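## Task

Rotate the three dice until their upward faces total 10, with every die lying completely on the mat and resting flat when done.

## Robot and tools

Robot: two six-joint arms, left_arm and right_arm, each ending in a two-finger gripper. Base positions in the scene frame: left_arm at (-0.010, +0.434, 0) m, right_arm at (+0.069, -0.414, 0) m, each turned very slightly about z. A camera stand sits behind them.

Frames: the scene frame has its origin at table-top height, halfway between the nominal bases, +z up, +x pointing out over the table, and left_arm on the +y side (image left/right does not match these names). Reported hand positions (m), orientations (quat_wxyz) and velocities are in the scene frame. Offsets, by contrast, are measured along the gripper's own axes: fingers point along its +z and open and close along its x. The reported position is the point midway between the pads; fingertips extend 17.5 mm further. A block protrudes about 10 cm toward the gripper's -y. Reported poses may be off by a few cm.

The 18-number row used by both motion tools: left_arm dx, dy, dz, rx, ry, rz, left_gripper position, force_limit, speed, then the same nine for right_arm/right_gripper. All values lie in [-1, 1]. The six pose values are an offset, not a pose, counted from that arm's current "Hand target" along its own axes; 1.0 equals 0.6 m or 180 degrees, and rx, ry, rz form a single rotation vector. Sending the same offset again moves further. All six zero re-requests the current Hand target. Orientation commands are clipped each step to within 32 degrees of the measured orientation.

Gripper values are settings, not offsets: position +1 is fully open (50 mm), about -0.65 brings the pads together, -1 closes until stopped. force_limit: -1 about 20 N, 0 about 102 N, +1 about 185 N per pad. speed: -1 20 mm/s, 0 85 mm/s, +1 150 mm/s; both start at +1. Resend an arm's last three gripper numbers to leave it unchanged, since 0 is itself a command. New force or speed only applies after a position change of at least 0.01.

execute_actions: actions is a list of actions; each action has up to 15 rows, one per 1/30 s step, and a short action repeats its final row. Every row in an action is an offset from the Hand target at that action's start. cameras picks views (names below, ["all"], or []); images come by default only with an empty actions list, which also shows the full status.

move: target is one 18-number row or up to 15 rows, all offsets from the same starting Hand targets. speed in m/s (0.002 to 3.6, default 0.25; turning up to twice that in rad/s), one value or one per target. blend in m rounds corners (0 = stop at each). stop_force in N (3 to 120, shared by both arms) ends an arm's path when push against its motion exceeds it; don't use it while the gripper rotates, or when pulling away from a surface it presses on. zero (with stop_force) rebaselines the force sensor first, default true. blocking=false returns after about 0.5 s, not allowed with stop_force. The result adds a move: line such as done, off_target, moving, held or fault, plus limits (paced = clipped, held = checks withheld steps). Paths do not avoid obstacles; avoid sweeping near an arm's own base.

wait: seconds 0 to 10, holding last commands. stop: brakes a running move. zoom_image: camera (cam_head_left, cam_head_right, cam_left_wrist, cam_right_wrist, all 672x504) and region [x0, y0, x1, y1] pixels, at most 504 by 504. zero_wrist_force: arm = left_arm or right_arm. finished_scene: scene = this scene's number (1 or 2); nothing else may follow it in that reply.

Results: object_status 0 moving, 1 blocked while opening, 2 blocked while closing (a grip), 3 reached target or pads met (usually nothing held). Opening in mm is about (250 - position_measured) x 0.202. Wrist force and torque are in the gripper's axes; a surface push reads as force into the arm. "Joint velocities within noise" means the arm is at rest. Grippers often stop short of the Hand target; send the gap as an offset. Camera calibration (K, distortion, T_world_to_cam) is given per camera; fixed cameras may be shifted by up to about 2 degrees and 9 mm.

Avoid: dropping or releasing dice while they move, letting anything leave the table, fast impacts, driving targets past firm contact (stiff arms fault at about 150 N or at joint torque limits, wrist joints 26.6 N m, halting the arm 10 s), any contact between arms, closing a gripper on the other gripper, and long stretched or straining poses that heat motors (85 °C brakes the arm). A grip should be centered on the die. Dice may be nudged by outside disturbances, so check before finishing.

Each tool is called after "Call:" in YAML: its name, and indented under it one key for each argument.

## Session

Call:
execute_actions:
  actions: []

Scene clock: 0.00 s.
left_arm: end_effector_position=(+0.3918, +0.4018, +0.1207) position_measured=3 object_status=3 end_effector_quat_wxyz=(+0.459, +0.888, -0.033, +0.028) | right_arm: end_effector_position=(+0.8418, -0.3432, +0.2495) position_measured=3 object_status=3 end_effector_quat_wxyz=(+0.084, +0.567, +0.648, +0.502)
Joint positions: left_arm=[0.148 -1.422 2.292 -2.314 -2.52 1.824] | right_arm=[3.291 -2.11 -1.676 0.062 2.073 0.245]
Joint velocities: within noise
Joint torques (N m): no reading
Motor temperatures (°C): left_arm=[22 27 22 28 27 33] | right_arm=[23 24 22 30 28 30]
Wrist force (N): no reading
Wrist torque (N m): no reading
Wrist force, peak (N): no reading
Hand target: left_arm +0.3918, +0.4018, +0.1207; +0.459, +0.888, -0.033, +0.028 | right_arm +0.8418, -0.3432, +0.2495; +0.084, +0.567, +0.648, +0.502
Tool commands: left_gripper/position=+1.0 left_gripper/force_limit=+1.0 left_gripper/speed=+1.0 right_gripper/position=+1.0 right_gripper/force_limit=+1.0 right_gripper/speed=+1.0

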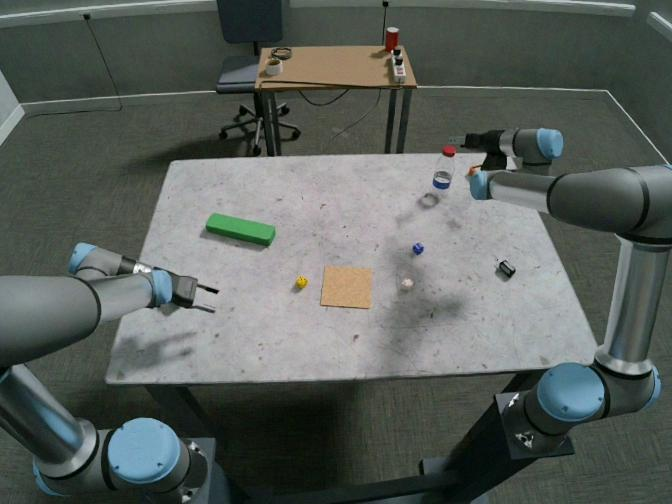

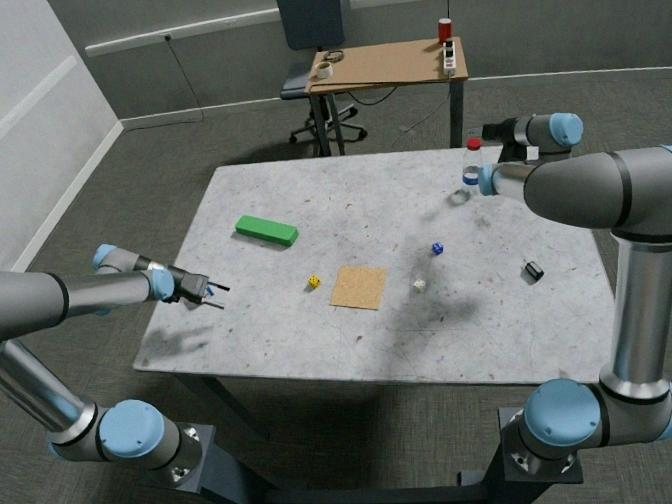

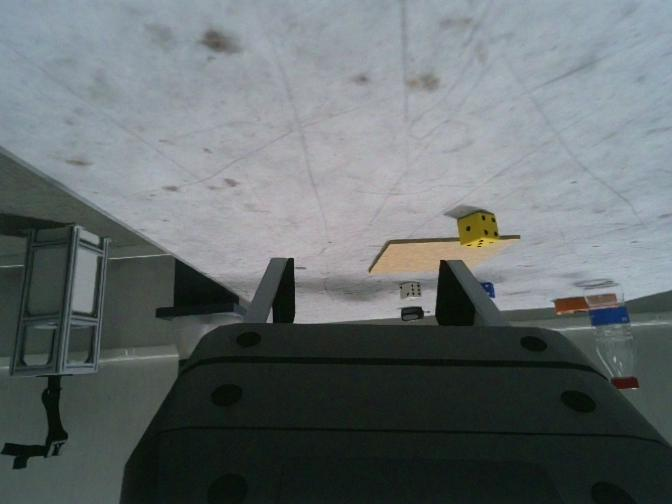

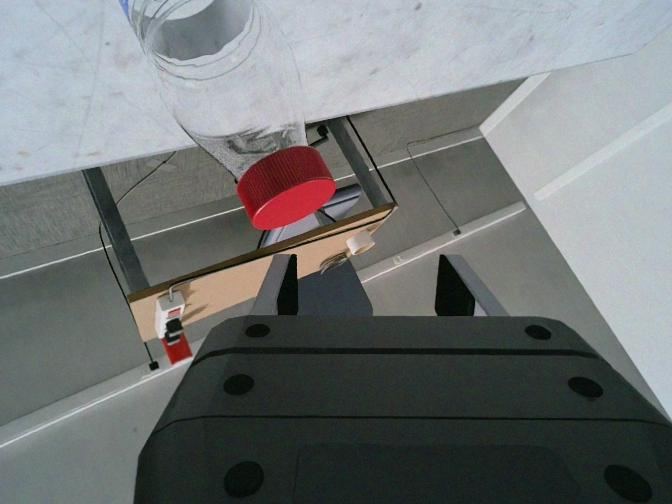

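Call:
zoom_image:
  camera: "cam_head_left"
  region: [280, 230, 440, 320]

Call:
zoom_image:
  camera: "cam_head_right"
  region: [295, 230, 455, 320]

Call:
zoom_image:
  camera: "cam_left_wrist"
  region: [370, 190, 530, 330]

Scaled by 3.150 from the camera's 672x504 image, which has a finer 960x720 frame.

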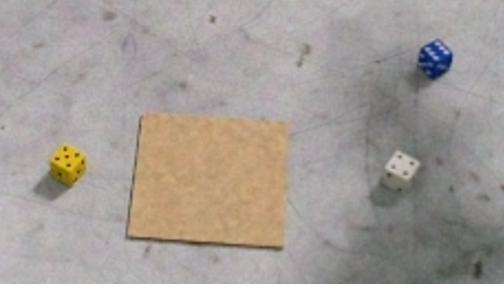

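Scaled by 3.150 from the camera's 672x504 image, which has a finer 960x720 frame.

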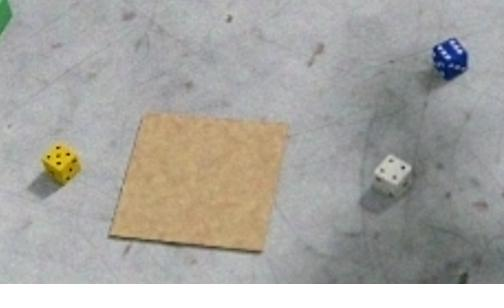

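Scaled by 3.150 from the camera's 672x504 image, which has a finer 960x720 frame.

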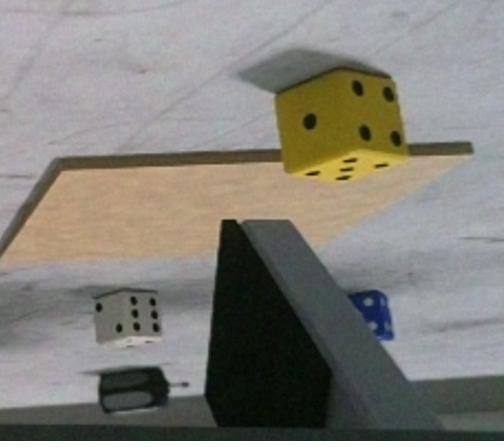

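Call:
move:
  target:
    - [0.1,0.2,0.05,0.15,-0.009,-0.011,1,-0.9,1, 0,0,-0.167,0,0,0,1,-0.9,1]
    - [0.2205,0.3463,0.231,0.304,-0.0185,-0.0218,1,-0.9,1, 0.4555,-0.4723,-0.1922,0.2767,-0.1975,0.0383,1,-0.9,1]
  speed: 0.3
  blend: [0.05,0]
  cameras: ["all"]

Scene clock: 80.80 s.
left_arm: end_effector_position=(+0.5086, +0.1643, +0.2198) position_measured=3 object_status=3 end_effector_quat_wxyz=(-0.001, +1.000, +0.000, +0.000) | right_arm: end_effector_position=(+0.4859, -0.1416, +0.2195) position_measured=3 object_status=3 end_effector_quat_wxyz=(+0.000, +0.708, +0.707, +0.000)
Joint positions: left_arm=[-0.675 -1.357 1.612 -1.824 -1.569 0.861] | right_arm=[4.038 -1.579 -1.844 -1.289 1.57 0.851]
Joint torques (N m): left_arm=[-3.37 -27.75 -30.36 -2.78 -1.21 1.67] | right_arm=[8.41 18.75 30.56 -0.1 -1.51 1.57]
Wrist force (N): left_arm=[-0.1 -2.3 2.0] | right_arm=[-0.4 -2.4 0.3]
Wrist torque (N m): left_arm=[-0.07 -0.10 0.02] | right_arm=[0.07 -0.14 0.10]
Wrist force, peak (N): left_arm=[-0.1 -3.0 2.1] | right_arm=[2.5 -4.3 0.6]
Hand target: left_arm +0.5086, +0.1643, +0.2198; -0.001, +1.000, +0.000, +0.000 | right_arm +0.4858, -0.1416, +0.2195; +0.000, +0.708, +0.707, +0.000
Off the commanded pose: left_arm 0.000 m, 0 deg | right_arm 0.000 m, 0 deg.
move: done
camera_calibration:
cam_left_wrist: T_world_to_cam=[[0.999767, -0.00512316, -0.0209504, -0.488697], [0.00233721, -0.939922, 0.34138, 0.0974952], [-0.0214407, -0.34135, -0.939692, 0.408179], [0, 0, 0, 1]] pos_world=[0.497107, 0.228466, 0.340041]
cam_right_wrist: T_world_to_cam=[[0.00461227, 0.99997, -0.00626053, 0.148904], [0.942612, -0.00225738, 0.333882, -0.515392], [0.333857, -0.00744121, -0.942594, 0.174448], [0, 0, 0, 1]] pos_world=[0.426888, -0.148765, 0.337446]

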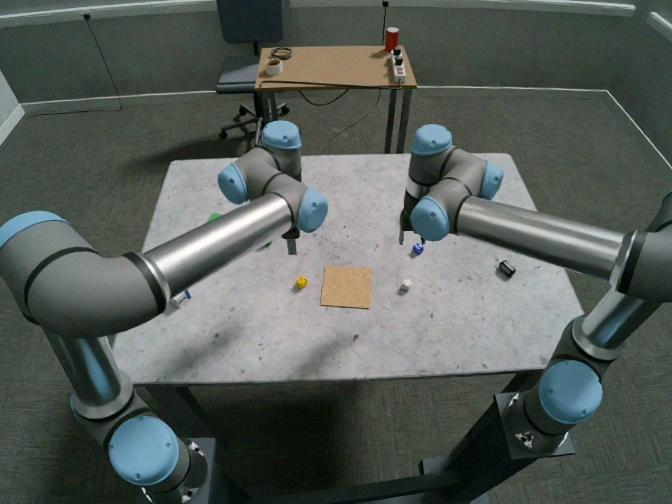

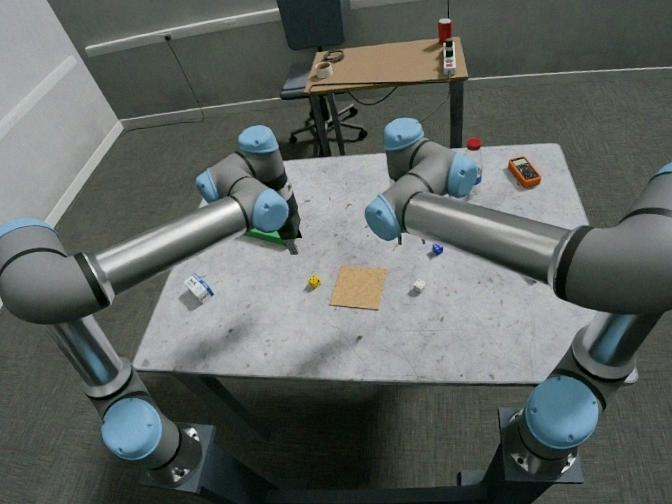

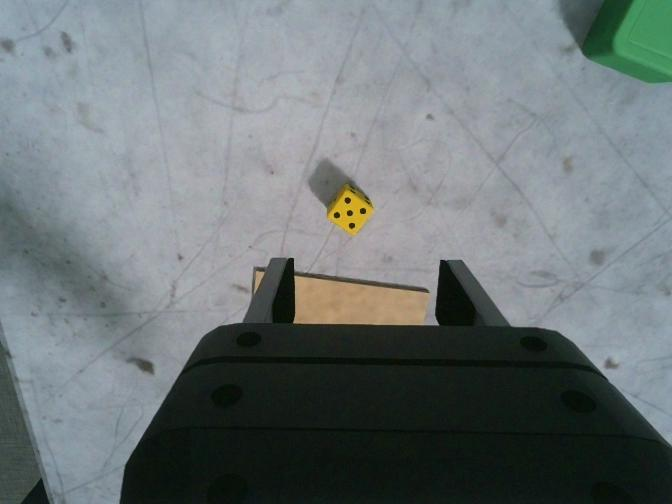

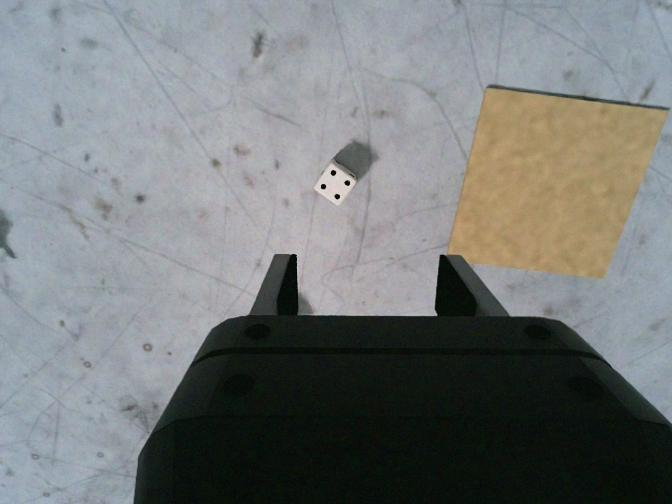

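Call:
zoom_image:
  camera: "cam_left_wrist"
  region: [310, 170, 390, 250]

Call:
zoom_image:
  camera: "cam_right_wrist"
  region: [295, 140, 375, 220]

Call:
zoom_image:
  camera: "cam_head_right"
  region: [400, 220, 460, 300]

Call:
zoom_image:
  camera: "cam_head_left"
  region: [385, 230, 445, 310]

Call:
zoom_image:
  camera: "cam_head_left"
  region: [280, 262, 320, 302]

Scaled by 6.300 from the camera's 672x504 image, which has a finer 960x720 frame.

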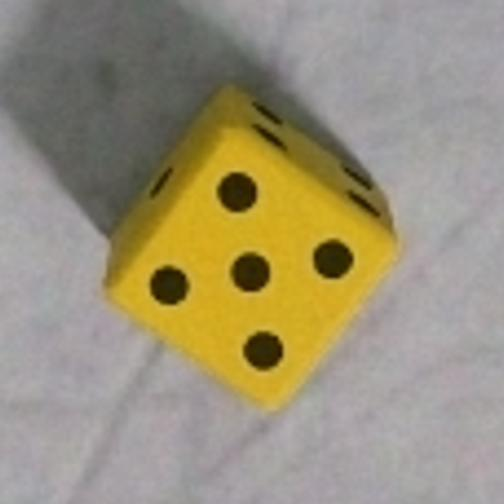

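Scaled by 6.300 from the camera's 672x504 image, which has a finer 960x720 frame.

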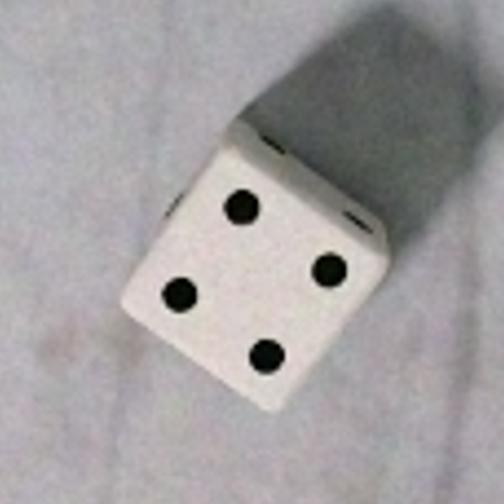

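Scaled by 6.300 from the camera's 672x504 image, which has a finer 960x720 frame.

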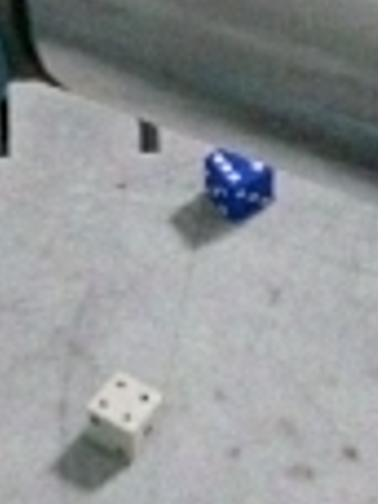

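Scaled by 6.300 from the camera's 672x504 image, which has a finer 960x720 frame.

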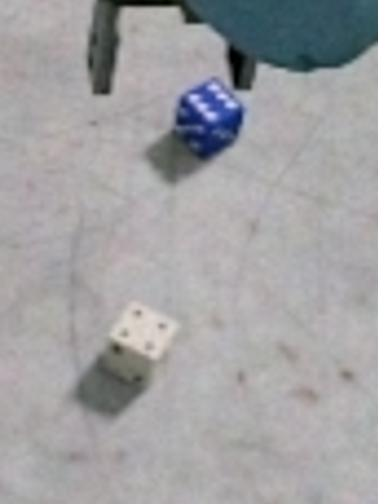

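Scaled by 12.600 from the camera's 672x504 image, which has a finer 960x720 frame.

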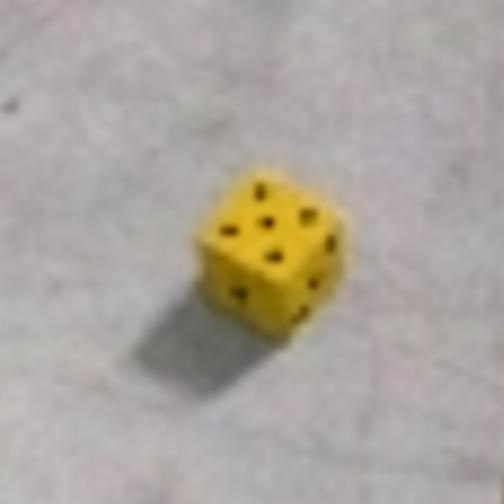

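Call:
move:
  target: [0,-0.1,0.3,0,0,0,1,-0.9,1, -0.1,0,0.3,0,0,0,1,-0.9,1]
  speed: 0.25

Call:
move:
  target: [0,0,0.06,0,0,0,1,-0.9,1, 0,0,0.06,0,0,0,1,-0.9,1]
  speed: 0.015
  stop_force: 5
  cameras: ["cam_left_wrist", "cam_right_wrist", "cam_head_left"]

Scene clock: 159.90 s.
left_arm: end_effector_position=(+0.5079, +0.2238, +0.0448) position_measured=3 object_status=3 end_effector_quat_wxyz=(-0.002, +1.000, +0.000, -0.001) | right_arm: end_effector_position=(+0.4859, -0.2017, +0.0421) position_measured=3 object_status=3 end_effector_quat_wxyz=(+0.001, +0.708, +0.706, +0.000)
Joint positions: left_arm=[-0.592 -1.217 1.931 -2.282 -1.569 0.944] | right_arm=[3.949 -1.746 -2.19 -0.776 1.569 0.763]
Joint torques (N m): left_arm=[0.06 -32.84 -20.26 -3.69 0.12 0] | right_arm=[0.21 25.33 18.32 3.32 0.13 0.08]
Wrist force (N): left_arm=[-0.6 -0.6 1.9] | right_arm=[-1.3 -3.1 -10.4]
Wrist torque (N m): left_arm=[0.18 -0.02 0.10] | right_arm=[-0.01 0.07 -0.11]
Wrist force, peak (N): left_arm=[-17.2 -13.9 -48.7] | right_arm=[-36.7 -9.0 -120.9]
Hand target: left_arm +0.5079, +0.2238, +0.0448; -0.002, +1.000, +0.000, -0.001 (not the last commanded pose) | right_arm +0.4859, -0.2017, +0.0421; +0.001, +0.708, +0.706, +0.000 (not the last commanded pose)
Tool commands: left_gripper/position=+1.0 left_gripper/force_limit=+1.0 left_gripper/speed=+1.0 right_gripper/position=+1.0 right_gripper/force_limit=+1.0 right_gripper/speed=+1.0
Off the commanded pose: left_arm 0.005 m, 0 deg | right_arm 0.003 m, 0 deg.
FORCE FAULT: contact force on the right arm reached its limit, and that arm stopped. The contact can be on any part of that arm, not only on its tool. Since the last result, the stops that this result tells of count together as 19 of the actions that you can send in this scene. That arm's remaining commands of this call were not run. That arm is still stopped at the end of this call. That arm stays stopped for about 1 more second. Until then a move that you send moves the other arm only, and its call returns only when the move has ended. Once the stop has ended, the next robot result says so. If the stop ends while you think or write, that arm runs what you send next, counted from a new Hand target: where the arm stands when the stop ends. While its stop runs, that arm takes no new command, but its gripper still runs the gripper command that each later call begins with. Until it ends, the stop uses up actions while you think or wait. An arm that is not stopped still takes commands.
FORCE FAULT: contact force on the left arm reached its limit, and that arm stopped for 10 seconds. The contact can be on any part of that arm, not only on its tool. That arm's remaining commands of this call were not run. That arm's target is now where it stood when the stop ended, not its last command. That arm accepts commands again.
move: fault (left_arm, right_arm)

not run: an earlier result of this reply reported a stop or a fault. Calls in your next reply go to the robot.

Call:
wait:
  seconds: 1
  cameras: ["all"]

Scene clock: 166.53 s.
left_arm: end_effector_position=(+0.5079, +0.2238, +0.0448) position_measured=3 object_status=3 end_effector_quat_wxyz=(-0.002, +1.000, +0.000, -0.001) | right_arm: end_effector_position=(+0.4859, -0.2017, +0.0421) position_measured=3 object_status=3 end_effector_quat_wxyz=(+0.001, +0.708, +0.706, +0.000)
Joint positions: left_arm=[-0.592 -1.217 1.931 -2.282 -1.569 0.944] | right_arm=[3.949 -1.746 -2.19 -0.776 1.569 0.763]
Joint torques (N m): left_arm=[0.33 -33.66 -20.81 -3.05 0.15 -0.07] | right_arm=[0.8 25.12 19.29 3.12 0.25 0.13]
Wrist force (N): left_arm=[-0.5 -0.7 1.9] | right_arm=[-1.0 -2.9 -10.7]
Wrist torque (N m): left_arm=[0.16 -0.04 0.10] | right_arm=[0.01 0.03 -0.11]
Wrist force, peak (N): left_arm=[-0.6 -0.6 2.3] | right_arm=[-1.2 -3.1 -11.0]
Hand target: left_arm +0.5079, +0.2238, +0.0448; -0.002, +1.000, +0.000, -0.001 (not the last commanded pose) | right_arm +0.4859, -0.2017, +0.0421; +0.001, +0.708, +0.706, +0.000 (not the last commanded pose)
Tool commands: left_gripper/position=+1.0 left_gripper/force_limit=+1.0 left_gripper/speed=+1.0 right_gripper/position=+1.0 right_gripper/force_limit=+1.0 right_gripper/speed=+1.0
Off the commanded pose: left_arm 0.005 m, 0 deg | right_arm 0.003 m, 0 deg.
FORCE FAULT, CONTINUED: the right arm's stop, for the force fault that an earlier result reported, is over. The rest of the stop counts as 1 of the actions that you can send in this scene. During its stop the right arm's controller moved it back a little. That arm's target is now where it stood when the stop ended, not its last command. That arm accepts commands again.
wait: 1.00 s; at rest from the start
camera_calibration:
cam_left_wrist: T_world_to_cam=[[0.999744, -0.00478084, -0.0221339, -0.491351], [0.00303877, -0.940292, 0.340355, 0.212863], [-0.0224395, -0.340335, -0.940036, 0.264321], [0, 0, 0, 1]] pos_world=[0.496509, 0.287762, 0.165147]
cam_right_wrist: T_world_to_cam=[[0.00588942, 0.999961, -0.00653656, 0.207291], [0.942427, -0.00336467, 0.334396, -0.456407], [0.334361, -0.00812962, -0.94241, 0.00633537], [0, 0, 0, 1]] pos_world=[0.426791, -0.208767, 0.159946]

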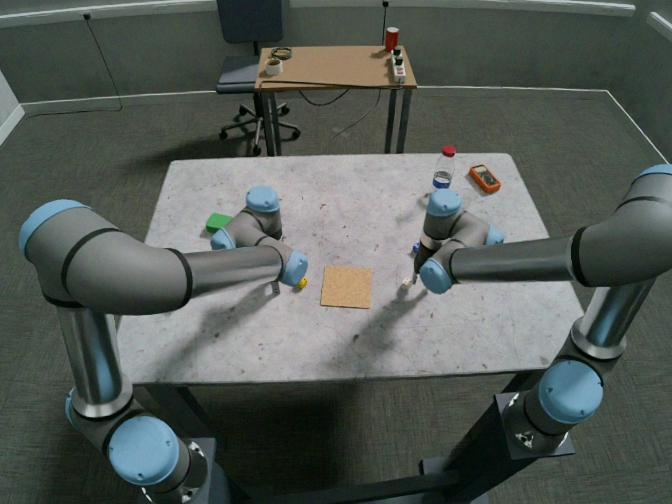

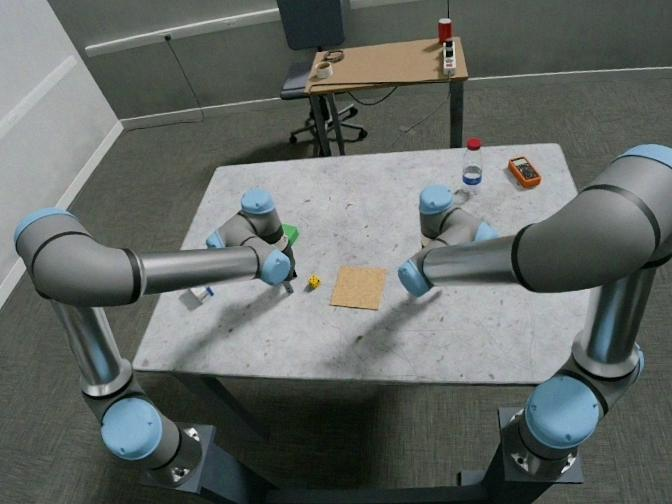

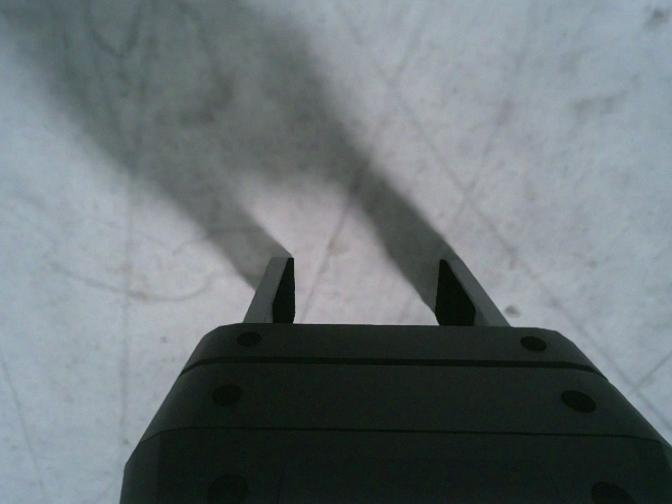

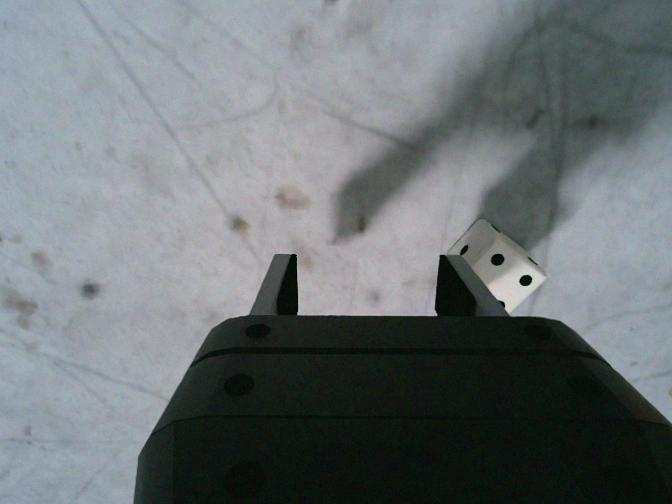

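Call:
move:
  target: [0,0,-0.03,0,0,0,1,-0.9,1, 0,0,-0.25,0,0,0,1,-0.9,1]
  speed: 0.1
  cameras: ["cam_right_wrist","cam_left_wrist"]

Scene clock: 182.07 s.
left_arm: end_effector_position=(+0.5080, +0.2237, +0.0629) position_measured=3 object_status=3 end_effector_quat_wxyz=(-0.002, +1.000, +0.000, -0.001) | right_arm: end_effector_position=(+0.4857, -0.2016, +0.1920) position_measured=3 object_status=3 end_effector_quat_wxyz=(+0.001, +0.708, +0.706, +0.000)
Joint positions: left_arm=[-0.592 -1.245 1.913 -2.236 -1.569 0.944] | right_arm=[3.95 -1.526 -1.97 -1.216 1.569 0.764]
Joint torques (N m): left_arm=[-6.24 -24.2 -16.57 -4.92 0.14 -2.44] | right_arm=[7.85 21.05 30.21 2.27 -0.43 1.54]
Wrist force (N): left_arm=[-0.3 -0.6 2.0] | right_arm=[0.2 -2.9 -0.1]
Wrist torque (N m): left_arm=[0.17 -0.07 0.12] | right_arm=[-0.01 -0.24 -0.09]
Wrist force, peak (N): left_arm=[-0.5 -0.7 2.4] | right_arm=[-1.0 -3.3 -10.9]
Hand target: left_arm +0.5079, +0.2237, +0.0628; -0.002, +1.000, +0.000, -0.001 | right_arm +0.4857, -0.2016, +0.1921; +0.001, +0.708, +0.706, +0.000
Off the commanded pose: left_arm 0.000 m, 0 deg | right_arm 0.000 m, 0 deg.
move: done
camera_calibration:
cam_left_wrist: T_world_to_cam=[[0.999746, -0.00474913, -0.0220388, -0.490978], [0.00303832, -0.94026, 0.340444, 0.206584], [-0.022339, -0.340424, -0.940007, 0.281272], [0, 0, 0, 1]] pos_world=[0.496509, 0.287663, 0.183247]
cam_right_wrist: T_world_to_cam=[[0.00585557, 0.999962, -0.00644189, 0.208157], [0.942395, -0.00336368, 0.334485, -0.506358], [0.33445, -0.0080294, -0.942379, 0.147644], [0, 0, 0, 1]] pos_world=[0.426591, -0.208667, 0.309847]
Images, in order (width x height): cam_left_wrist 672x504, cam_right_wrist 672x504.

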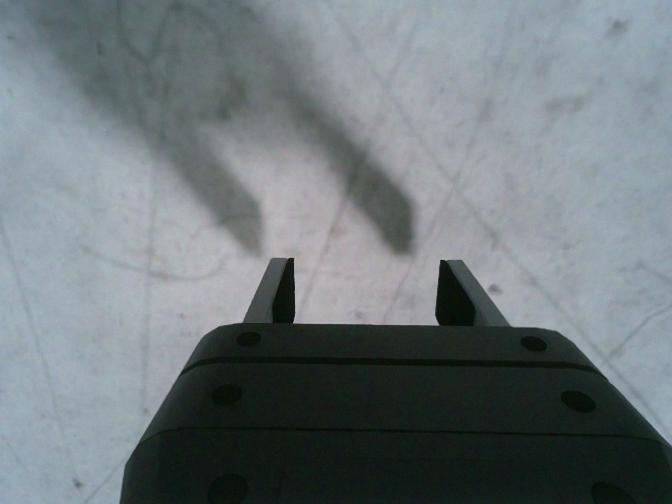

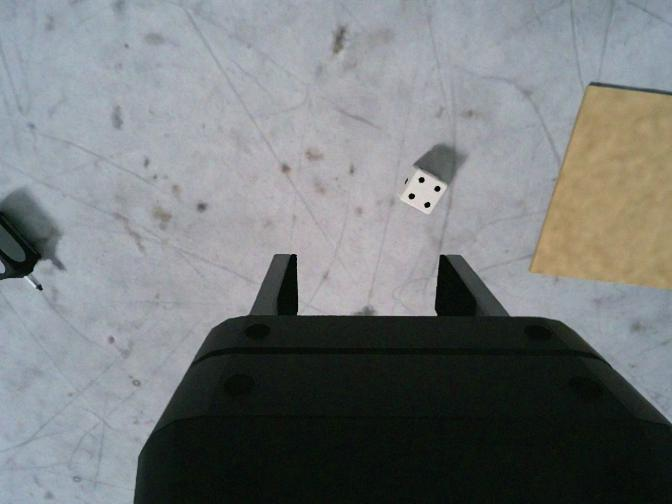

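Call:
move:
  target: [0,0,0,0,0,0,1,-0.9,1, -0.05,0,0.2,0,0,0,1,-0.9,1]
  speed: 0.15

Call:
move:
  target: [0,0,0.1,0,0,0,1,-0.9,1, 0,0,0.1,0,0,0,1,-0.9,1]
  speed: 0.012
  stop_force: 5
  cameras: ["cam_right_wrist","cam_left_wrist"]

Scene clock: 190.07 s.
left_arm: end_effector_position=(+0.5079, +0.2237, +0.0628) position_measured=3 object_status=3 end_effector_quat_wxyz=(-0.002, +1.000, +0.000, -0.001) | right_arm: end_effector_position=(+0.4858, -0.2318, +0.0722) position_measured=3 object_status=3 end_effector_quat_wxyz=(+0.001, +0.708, +0.706, +0.000)
Joint positions: left_arm=[-0.592 -1.245 1.913 -2.236 -1.569 0.944] | right_arm=[3.899 -1.658 -2.19 -0.864 1.569 0.713]
Joint torques (N m): left_arm=[-5.95 -23.78 -11.39 -5.37 0.16 -2.4] | right_arm=[9.2 14.54 14.05 5.56 0.09 1.63]
Wrist force (N): left_arm=[-0.5 -0.5 2.1] | right_arm=[0.0 -2.8 -0.4]
Wrist torque (N m): left_arm=[0.18 -0.03 0.12] | right_arm=[0.02 -0.23 -0.01]
Wrist force, peak (N): left_arm=[-0.6 -0.8 2.2] | right_arm=[1.5 -3.1 -2.8]
Hand target: left_arm +0.5079, +0.2237, +0.0628; -0.002, +1.000, +0.000, -0.001 | right_arm +0.4858, -0.2317, +0.0721; +0.001, +0.708, +0.706, +0.000
Off the commanded pose: left_arm 0.000 m, 0 deg | right_arm 0.000 m, 0 deg.
move: done

Scene clock: 195.53 s.
left_arm: end_effector_position=(+0.5079, +0.2238, +0.0442) position_measured=3 object_status=3 end_effector_quat_wxyz=(-0.002, +1.000, +0.000, -0.001) | right_arm: end_effector_position=(+0.4859, -0.2317, +0.0180) position_measured=3 object_status=3 end_effector_quat_wxyz=(+0.001, +0.708, +0.706, +0.000)
Joint positions: left_arm=[-0.592 -1.216 1.931 -2.283 -1.569 0.944] | right_arm=[3.899 -1.772 -2.248 -0.692 1.569 0.713]
Joint torques (N m): left_arm=[-5.47 -33.28 -25.76 -3.01 0.02 -2.35] | right_arm=[1.38 31.49 23.63 -0.08 -2.02 0.55]
Wrist force (N): left_arm=[-6.0 -4.3 -15.4] | right_arm=[0.4 -3.2 -1.7]
Wrist torque (N m): left_arm=[-0.06 0.40 0.08] | right_arm=[-0.02 -0.26 0.04]
Wrist force, peak (N): left_arm=[-21.2 -15.0 -49.1] | right_arm=[-12.8 -17.9 -37.7]
Hand target: left_arm +0.5079, +0.2238, +0.0442; -0.002, +1.000, +0.000, -0.001 (not the last commanded pose) | right_arm +0.4859, -0.2317, +0.0180; +0.001, +0.708, +0.706, +0.000 (not the last commanded pose)
Off the commanded pose: left_arm 0.041 m, 0 deg | right_arm 0.006 m, 0 deg.
move: contact (left_arm, right_arm)
camera_calibration:
cam_left_wrist: T_world_to_cam=[[0.999744, -0.00478084, -0.0221339, -0.491364], [0.00303877, -0.940292, 0.340355, 0.212974], [-0.0224395, -0.340335, -0.940036, 0.263723], [0, 0, 0, 1]] pos_world=[0.496509, 0.287662, 0.164547]
cam_right_wrist: T_world_to_cam=[[0.00585492, 0.999962, -0.0064427, 0.237135], [0.942427, -0.00336355, 0.334396, -0.448482], [0.334362, -0.00802963, -0.942411, -0.0165022], [0, 0, 0, 1]] pos_world=[0.426791, -0.238767, 0.135947]
Images, in order (width x height): cam_left_wrist 672x504, cam_right_wrist 672x504.

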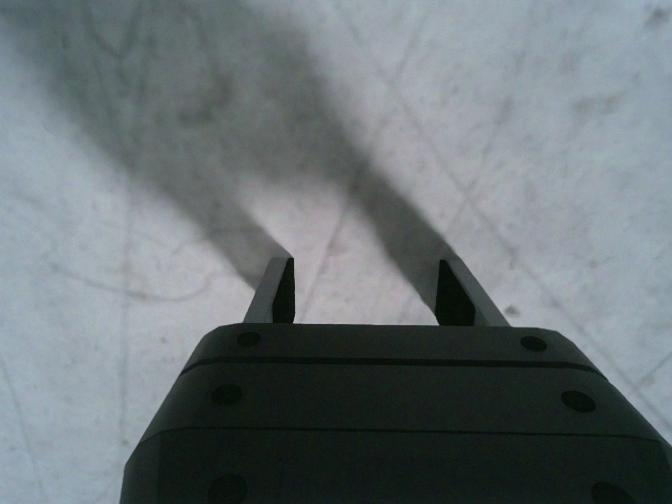

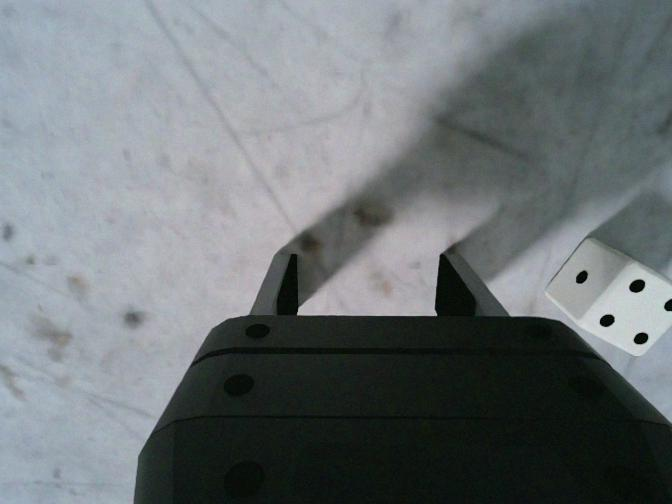

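Call:
move:
  target:
    - [0,0,-0.167,0,0,0,1,-0.9,1, 0,0,-0.11,0,0,0,1,-0.9,1]
    - [0,0,-0.167,0,0,0,1,-0.9,1, 0.1345,-0.0023,-0.22,0,0,-0.2972,1,-0.9,1]
  speed: 0.25
  blend: [0.03,0]
  cameras: ["cam_right_wrist","cam_left_wrist"]

Scene clock: 217.07 s.
left_arm: end_effector_position=(+0.5080, +0.2234, +0.1444) position_measured=3 object_status=3 end_effector_quat_wxyz=(-0.002, +1.000, +0.000, -0.001) | right_arm: end_effector_position=(+0.4845, -0.1509, +0.1499) position_measured=3 object_status=3 end_effector_quat_wxyz=(+0.001, +0.314, +0.949, +0.000)
Joint positions: left_arm=[-0.593 -1.352 1.81 -2.026 -1.569 0.944] | right_arm=[4.028 -1.628 -1.984 -1.1 1.569 -0.091]
Joint torques (N m): left_arm=[-4.39 -36.63 -30.01 -1.4 1.51 -1.21] | right_arm=[-9.06 28.52 20.43 5.7 2.27 -1.36]
Wrist force (N): left_arm=[-0.4 -0.7 2.3] | right_arm=[0.0 -3.3 -0.3]
Wrist torque (N m): left_arm=[0.16 -0.06 0.16] | right_arm=[-0.09 -0.20 -0.04]
Wrist force, peak (N): left_arm=[-6.0 -4.2 -15.4] | right_arm=[0.2 -4.0 -1.4]
Hand target: left_arm +0.5080, +0.2234, +0.1444; -0.002, +1.000, +0.000, -0.001 | right_arm +0.4845, -0.1509, +0.1500; +0.001, +0.314, +0.949, +0.000
Off the commanded pose: left_arm 0.000 m, 0 deg | right_arm 0.000 m, 0 deg.
move: done
camera_calibration:
cam_left_wrist: T_world_to_cam=[[0.999743, -0.00468682, -0.0221679, -0.489266], [0.00313874, -0.940292, 0.340353, 0.178538], [-0.0224395, -0.340336, -0.940036, 0.357815], [0, 0, 0, 1]] pos_world=[0.496609, 0.287362, 0.264747]
cam_right_wrist: T_world_to_cam=[[-0.800248, 0.599624, -0.00728141, 0.487522], [0.563411, 0.755966, 0.333293, -0.192569], [0.205355, 0.262615, -0.942795, 0.212252], [0, 0, 0, 1]] pos_world=[0.455047, -0.202495, 0.267842]
Images, in order (width x height): cam_left_wrist 672x504, cam_right_wrist 672x504.

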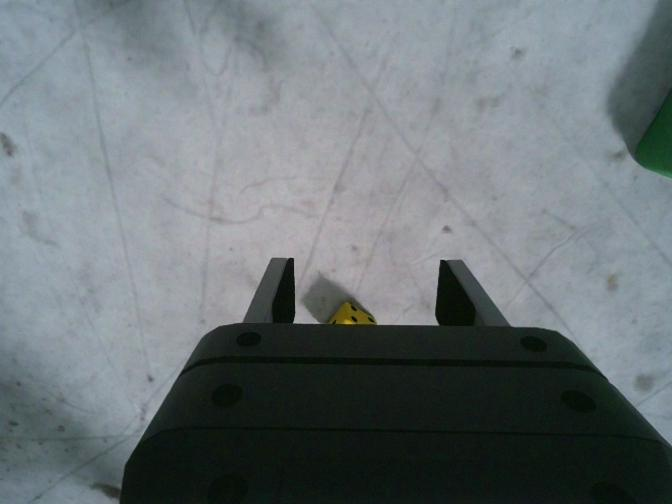

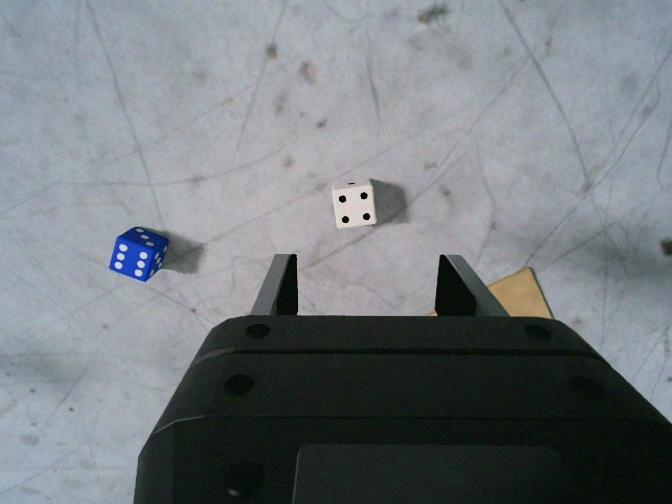

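Call:
zoom_image:
  camera: "cam_right_wrist"
  region: [313, 165, 393, 245]

Call:
zoom_image:
  camera: "cam_right_wrist"
  region: [100, 215, 180, 295]

Scaled by 6.300 from the camera's 672x504 image, which has a finer 960x720 frame.

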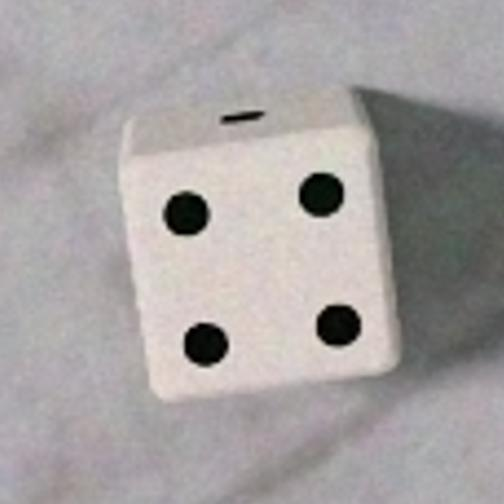

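Scaled by 6.300 from the camera's 672x504 image, which has a finer 960x720 frame.

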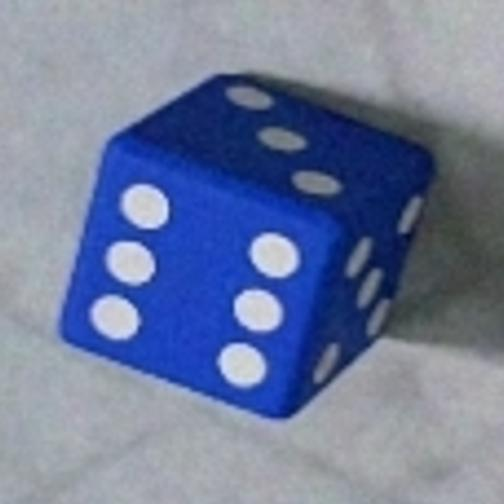

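Call:
move:
  target:
    - [0,-0.333,-0.05,0,0,0,1,-0.9,1, 0.0023,-0.0692,0.1487,-0.2222,0.0155,-0.0426,1,-0.9,1]
    - [0,-0.333,-0.05,0,0,0,1,-0.9,1, 0.0023,-0.0157,0.2125,-0.2222,0.0155,-0.0426,-1,-0.9,1]
  speed: [0.25,0.1]
  cameras: ["cam_right_wrist","cam_head_left","cam_head_right"]

Scene clock: 249.17 s.
left_arm: end_effector_position=(+0.5081, +0.4231, +0.1751) position_measured=3 object_status=3 end_effector_quat_wxyz=(-0.002, +1.000, +0.000, -0.001) | right_arm: end_effector_position=(+0.4780, -0.1578, +0.0224) position_measured=128 object_status=2 end_effector_quat_wxyz=(+0.085, +0.232, +0.910, +0.332)
Joint positions: left_arm=[-0.248 -1.477 1.873 -1.964 -1.568 1.289] | right_arm=[3.906 -2.013 -2.545 0.515 1.794 -0.276]
Joint torques (N m): left_arm=[6.45 -17.13 -15.22 -5.27 -2.44 2.01] | right_arm=[-8.78 18.1 14.38 6.5 2.49 -1.43]
Wrist force (N): left_arm=[-0.4 -0.9 2.0] | right_arm=[-1.3 -1.5 -0.8]
Wrist torque (N m): left_arm=[0.13 -0.06 0.20] | right_arm=[-0.21 -0.04 -0.14]
Wrist force, peak (N): left_arm=[-0.8 -3.6 1.8] | right_arm=[-0.6 -4.0 -0.8]
Hand target: left_arm +0.5081, +0.4231, +0.1751; -0.002, +1.000, +0.000, -0.001 | right_arm +0.4780, -0.1578, +0.0225; +0.085, +0.232, +0.910, +0.332
Off the commanded pose: left_arm 0.000 m, 0 deg | right_arm 0.000 m, 0 deg.
move: done
camera_calibration:
cam_right_wrist: T_world_to_cam=[[-0.874531, 0.484954, -0.0038111, 0.502756], [0.243108, 0.445177, 0.86181, -0.0490047], [0.419635, 0.752753, -0.507217, 0.060413], [0, 0, 0, 1]] pos_world=[0.426238, -0.267474, 0.0747913]
Images, in order (width x height): cam_head_left 672x504, cam_head_right 672x504, cam_right_wrist 672x504.

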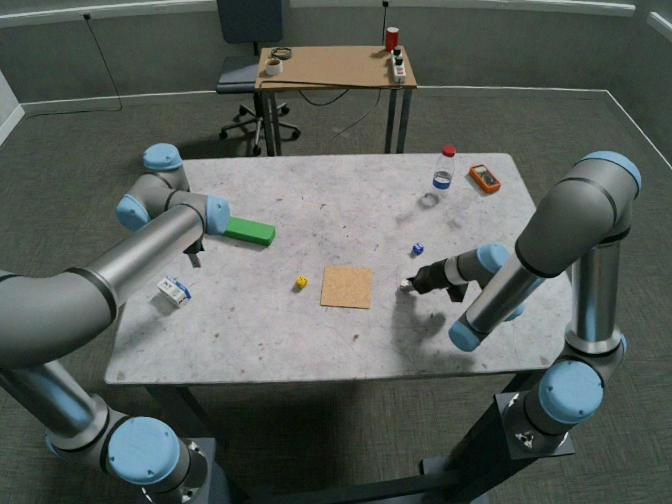

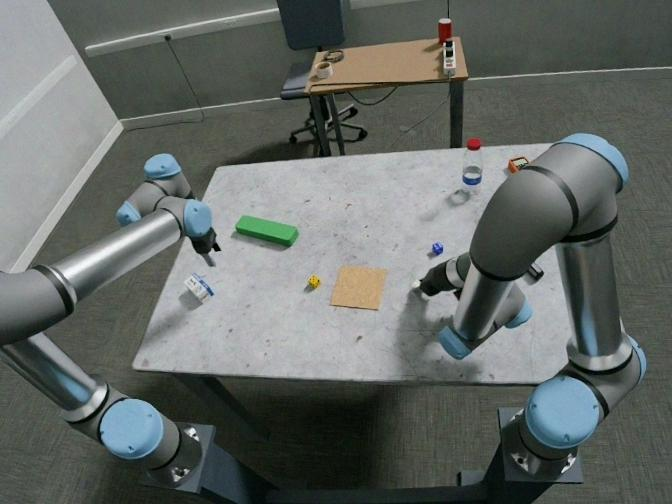

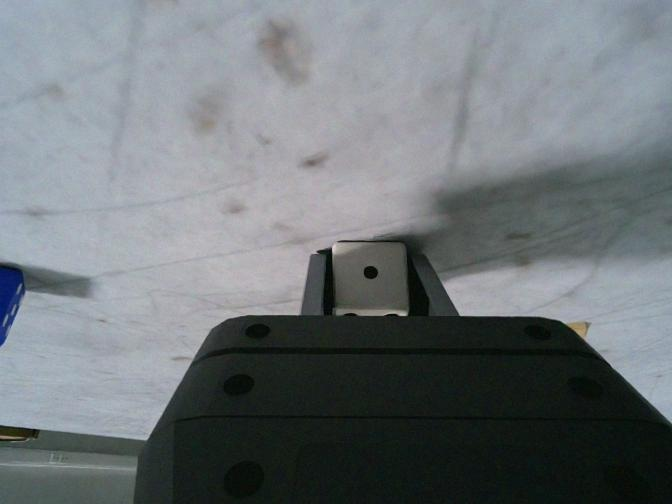

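Call:
move:
  target:
    - [0,0,0,0,0,0,1,-0.9,1, 0,0.0536,-0.0638,0,0,0,-1,-0.9,1]
    - [0,0,0,0,0,0,1,-0.9,1, 0.1305,0.2153,0.0865,0.5,0,0,-1,-0.9,1]
    - [0,0,0,0,0,0,1,-0.9,1, 0.1305,0.1725,0.1375,0.5,0,0,-1,-0.9,1]
  speed: [0.25,0.4,0.1]
  blend: [0.02,0.01,0]
  cameras: ["cam_right_wrist","cam_head_left","cam_head_right"]

Scene clock: 264.30 s.
left_arm: end_effector_position=(+0.5081, +0.4231, +0.1751) position_measured=3 object_status=3 end_effector_quat_wxyz=(-0.002, +1.000, +0.000, -0.001) | right_arm: end_effector_position=(+0.4727, -0.0041, +0.0258) position_measured=128 object_status=2 end_effector_quat_wxyz=(-0.104, +0.225, +0.878, -0.409)
Joint positions: left_arm=[-0.248 -1.477 1.873 -1.964 -1.568 1.289] | right_arm=[4.227 -2.472 -1.083 -2.029 1.545 -0.02]
Joint torques (N m): left_arm=[6.34 -17 -14.9 -5.32 -2.51 2.02] | right_arm=[-7.65 53.84 25.71 -2.77 -2.06 -1.12]
Wrist force (N): left_arm=[-0.7 -1.0 1.8] | right_arm=[0.1 -5.7 -0.1]
Wrist torque (N m): left_arm=[0.13 -0.02 0.20] | right_arm=[-0.13 -0.20 0.15]
Wrist force, peak (N): left_arm=[-0.8 -1.1 2.3] | right_arm=[0.8 -21.2 -12.1]
Hand target: left_arm +0.5081, +0.4231, +0.1751; -0.002, +1.000, +0.000, -0.001 | right_arm +0.4727, -0.0041, +0.0258; -0.104, +0.225, +0.878, -0.409
Off the commanded pose: left_arm 0.000 m, 0 deg | right_arm 0.000 m, 0 deg.
move: done
camera_calibration:
cam_right_wrist: T_world_to_cam=[[-0.878618, 0.47746, -0.00787043, 0.425663], [0.415012, 0.755342, -0.507172, -0.16367], [-0.236209, -0.448876, -0.861809, 0.262857], [0, 0, 0, 1]] pos_world=[0.504009, 0.0383798, 0.146874]
Images, in order (width x height): cam_head_left 672x504, cam_head_right 672x504, cam_right_wrist 672x504.

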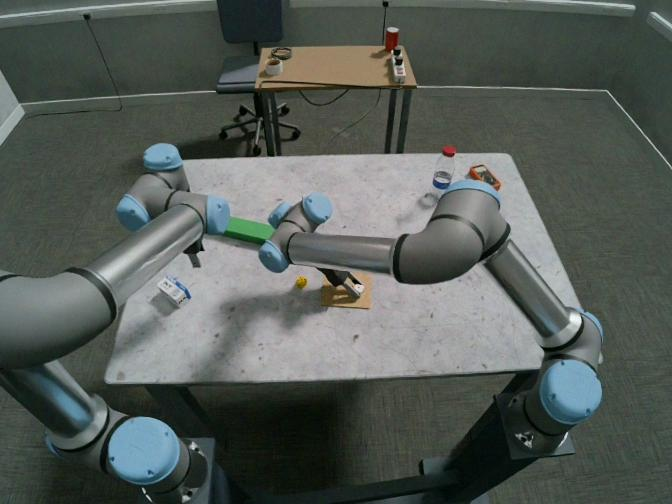

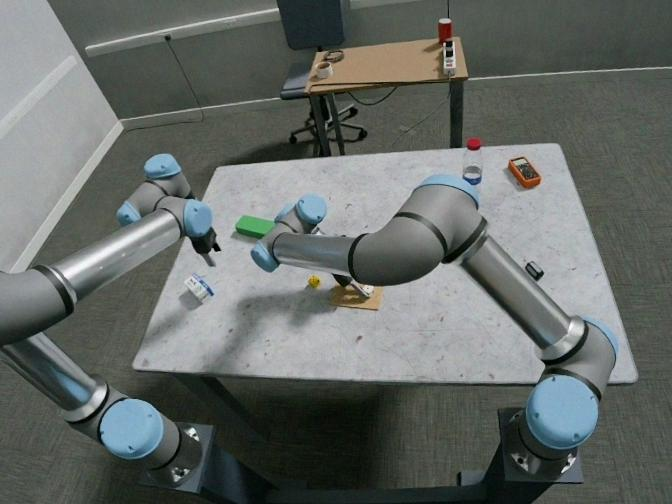

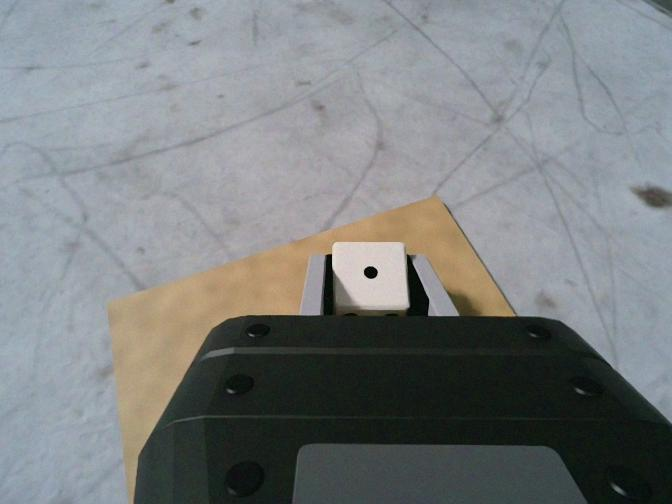

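Call:
move:
  target:
    - [0,0,0,0,0,0,1,-0.9,1, 0,0,0,0,0,0,0.54,-0.9,1]
    - [0,0,0,0,0,0,1,-0.9,1, 0,0,-0.1,0,0,0,0.54,-0.9,1]
  speed: 0.2
  cameras: ["cam_right_wrist","cam_head_left","cam_head_right"]

Call:
zoom_image:
  camera: "cam_head_left"
  region: [306, 255, 386, 315]

Call:
zoom_image:
  camera: "cam_head_right"
  region: [320, 255, 400, 315]

Scene clock: 271.23 s.
left_arm: end_effector_position=(+0.5081, +0.4231, +0.1751) position_measured=3 object_status=3 end_effector_quat_wxyz=(-0.002, +1.000, +0.000, -0.001) | right_arm: end_effector_position=(+0.4946, +0.0363, +0.0644) position_measured=72 object_status=3 end_effector_quat_wxyz=(-0.104, +0.225, +0.878, -0.409)
Joint positions: left_arm=[-0.248 -1.477 1.873 -1.964 -1.568 1.289] | right_arm=[4.229 -2.563 -0.804 -2.217 1.547 -0.018]
Joint torques (N m): left_arm=[6.13 -16.99 -14.84 -5.3 -2.43 2.01] | right_arm=[-7.33 50.63 30.82 -2.4 1.35 0.12]
Wrist force (N): left_arm=[-0.8 -0.9 2.1] | right_arm=[0.1 -6.0 -0.3]
Wrist torque (N m): left_arm=[0.14 0.01 0.21] | right_arm=[-0.14 -0.19 0.05]
Wrist force, peak (N): left_arm=[-0.9 -1.1 2.2] | right_arm=[0.3 -6.1 -2.4]
Hand target: left_arm +0.5081, +0.4231, +0.1751; -0.002, +1.000, +0.000, -0.001 | right_arm +0.4947, +0.0362, +0.0644; -0.104, +0.225, +0.878, -0.409
Off the commanded pose: left_arm 0.000 m, 0 deg | right_arm 0.000 m, 0 deg.
move: done
camera_calibration:
cam_right_wrist: T_world_to_cam=[[-0.878638, 0.477422, -0.00793637, 0.425945], [0.415088, 0.755494, -0.506883, -0.183803], [-0.236001, -0.448661, -0.861978, 0.319336], [0, 0, 0, 1]] pos_world=[0.525909, 0.0787799, 0.185475]
Images, in order (width x height): cam_head_left 672x504, cam_head_right 672x504, cam_right_wrist 672x504.

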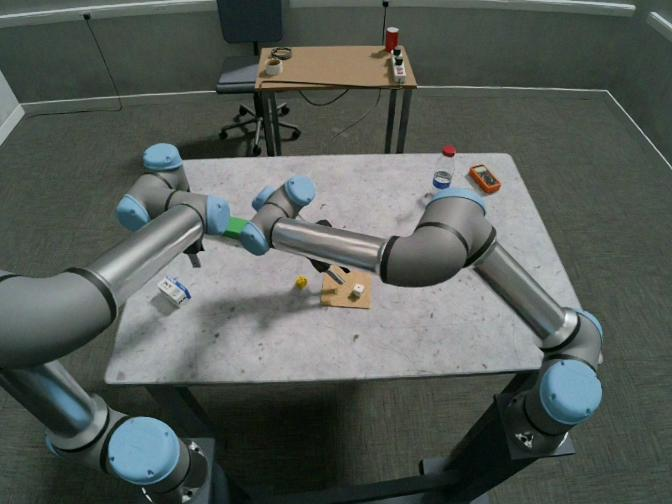

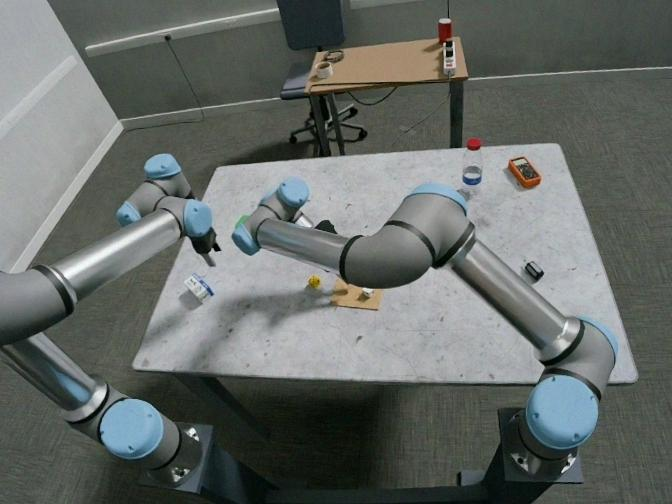

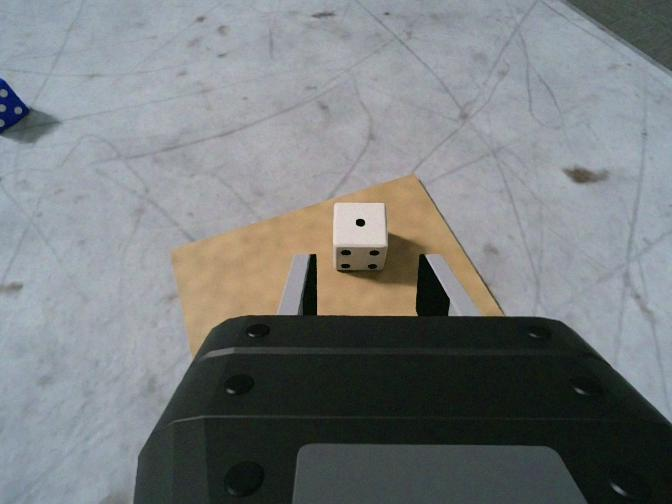

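Scaled by 6.300 from the camera's 672x504 image, which has a finer 960x720 frame.

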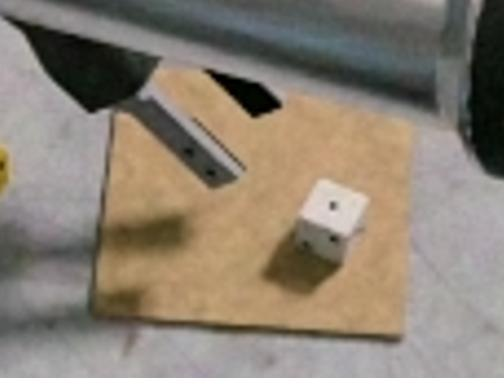

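Scaled by 6.300 from the camera's 672x504 image, which has a finer 960x720 frame.

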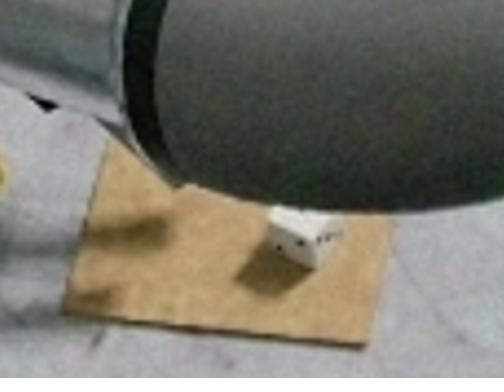

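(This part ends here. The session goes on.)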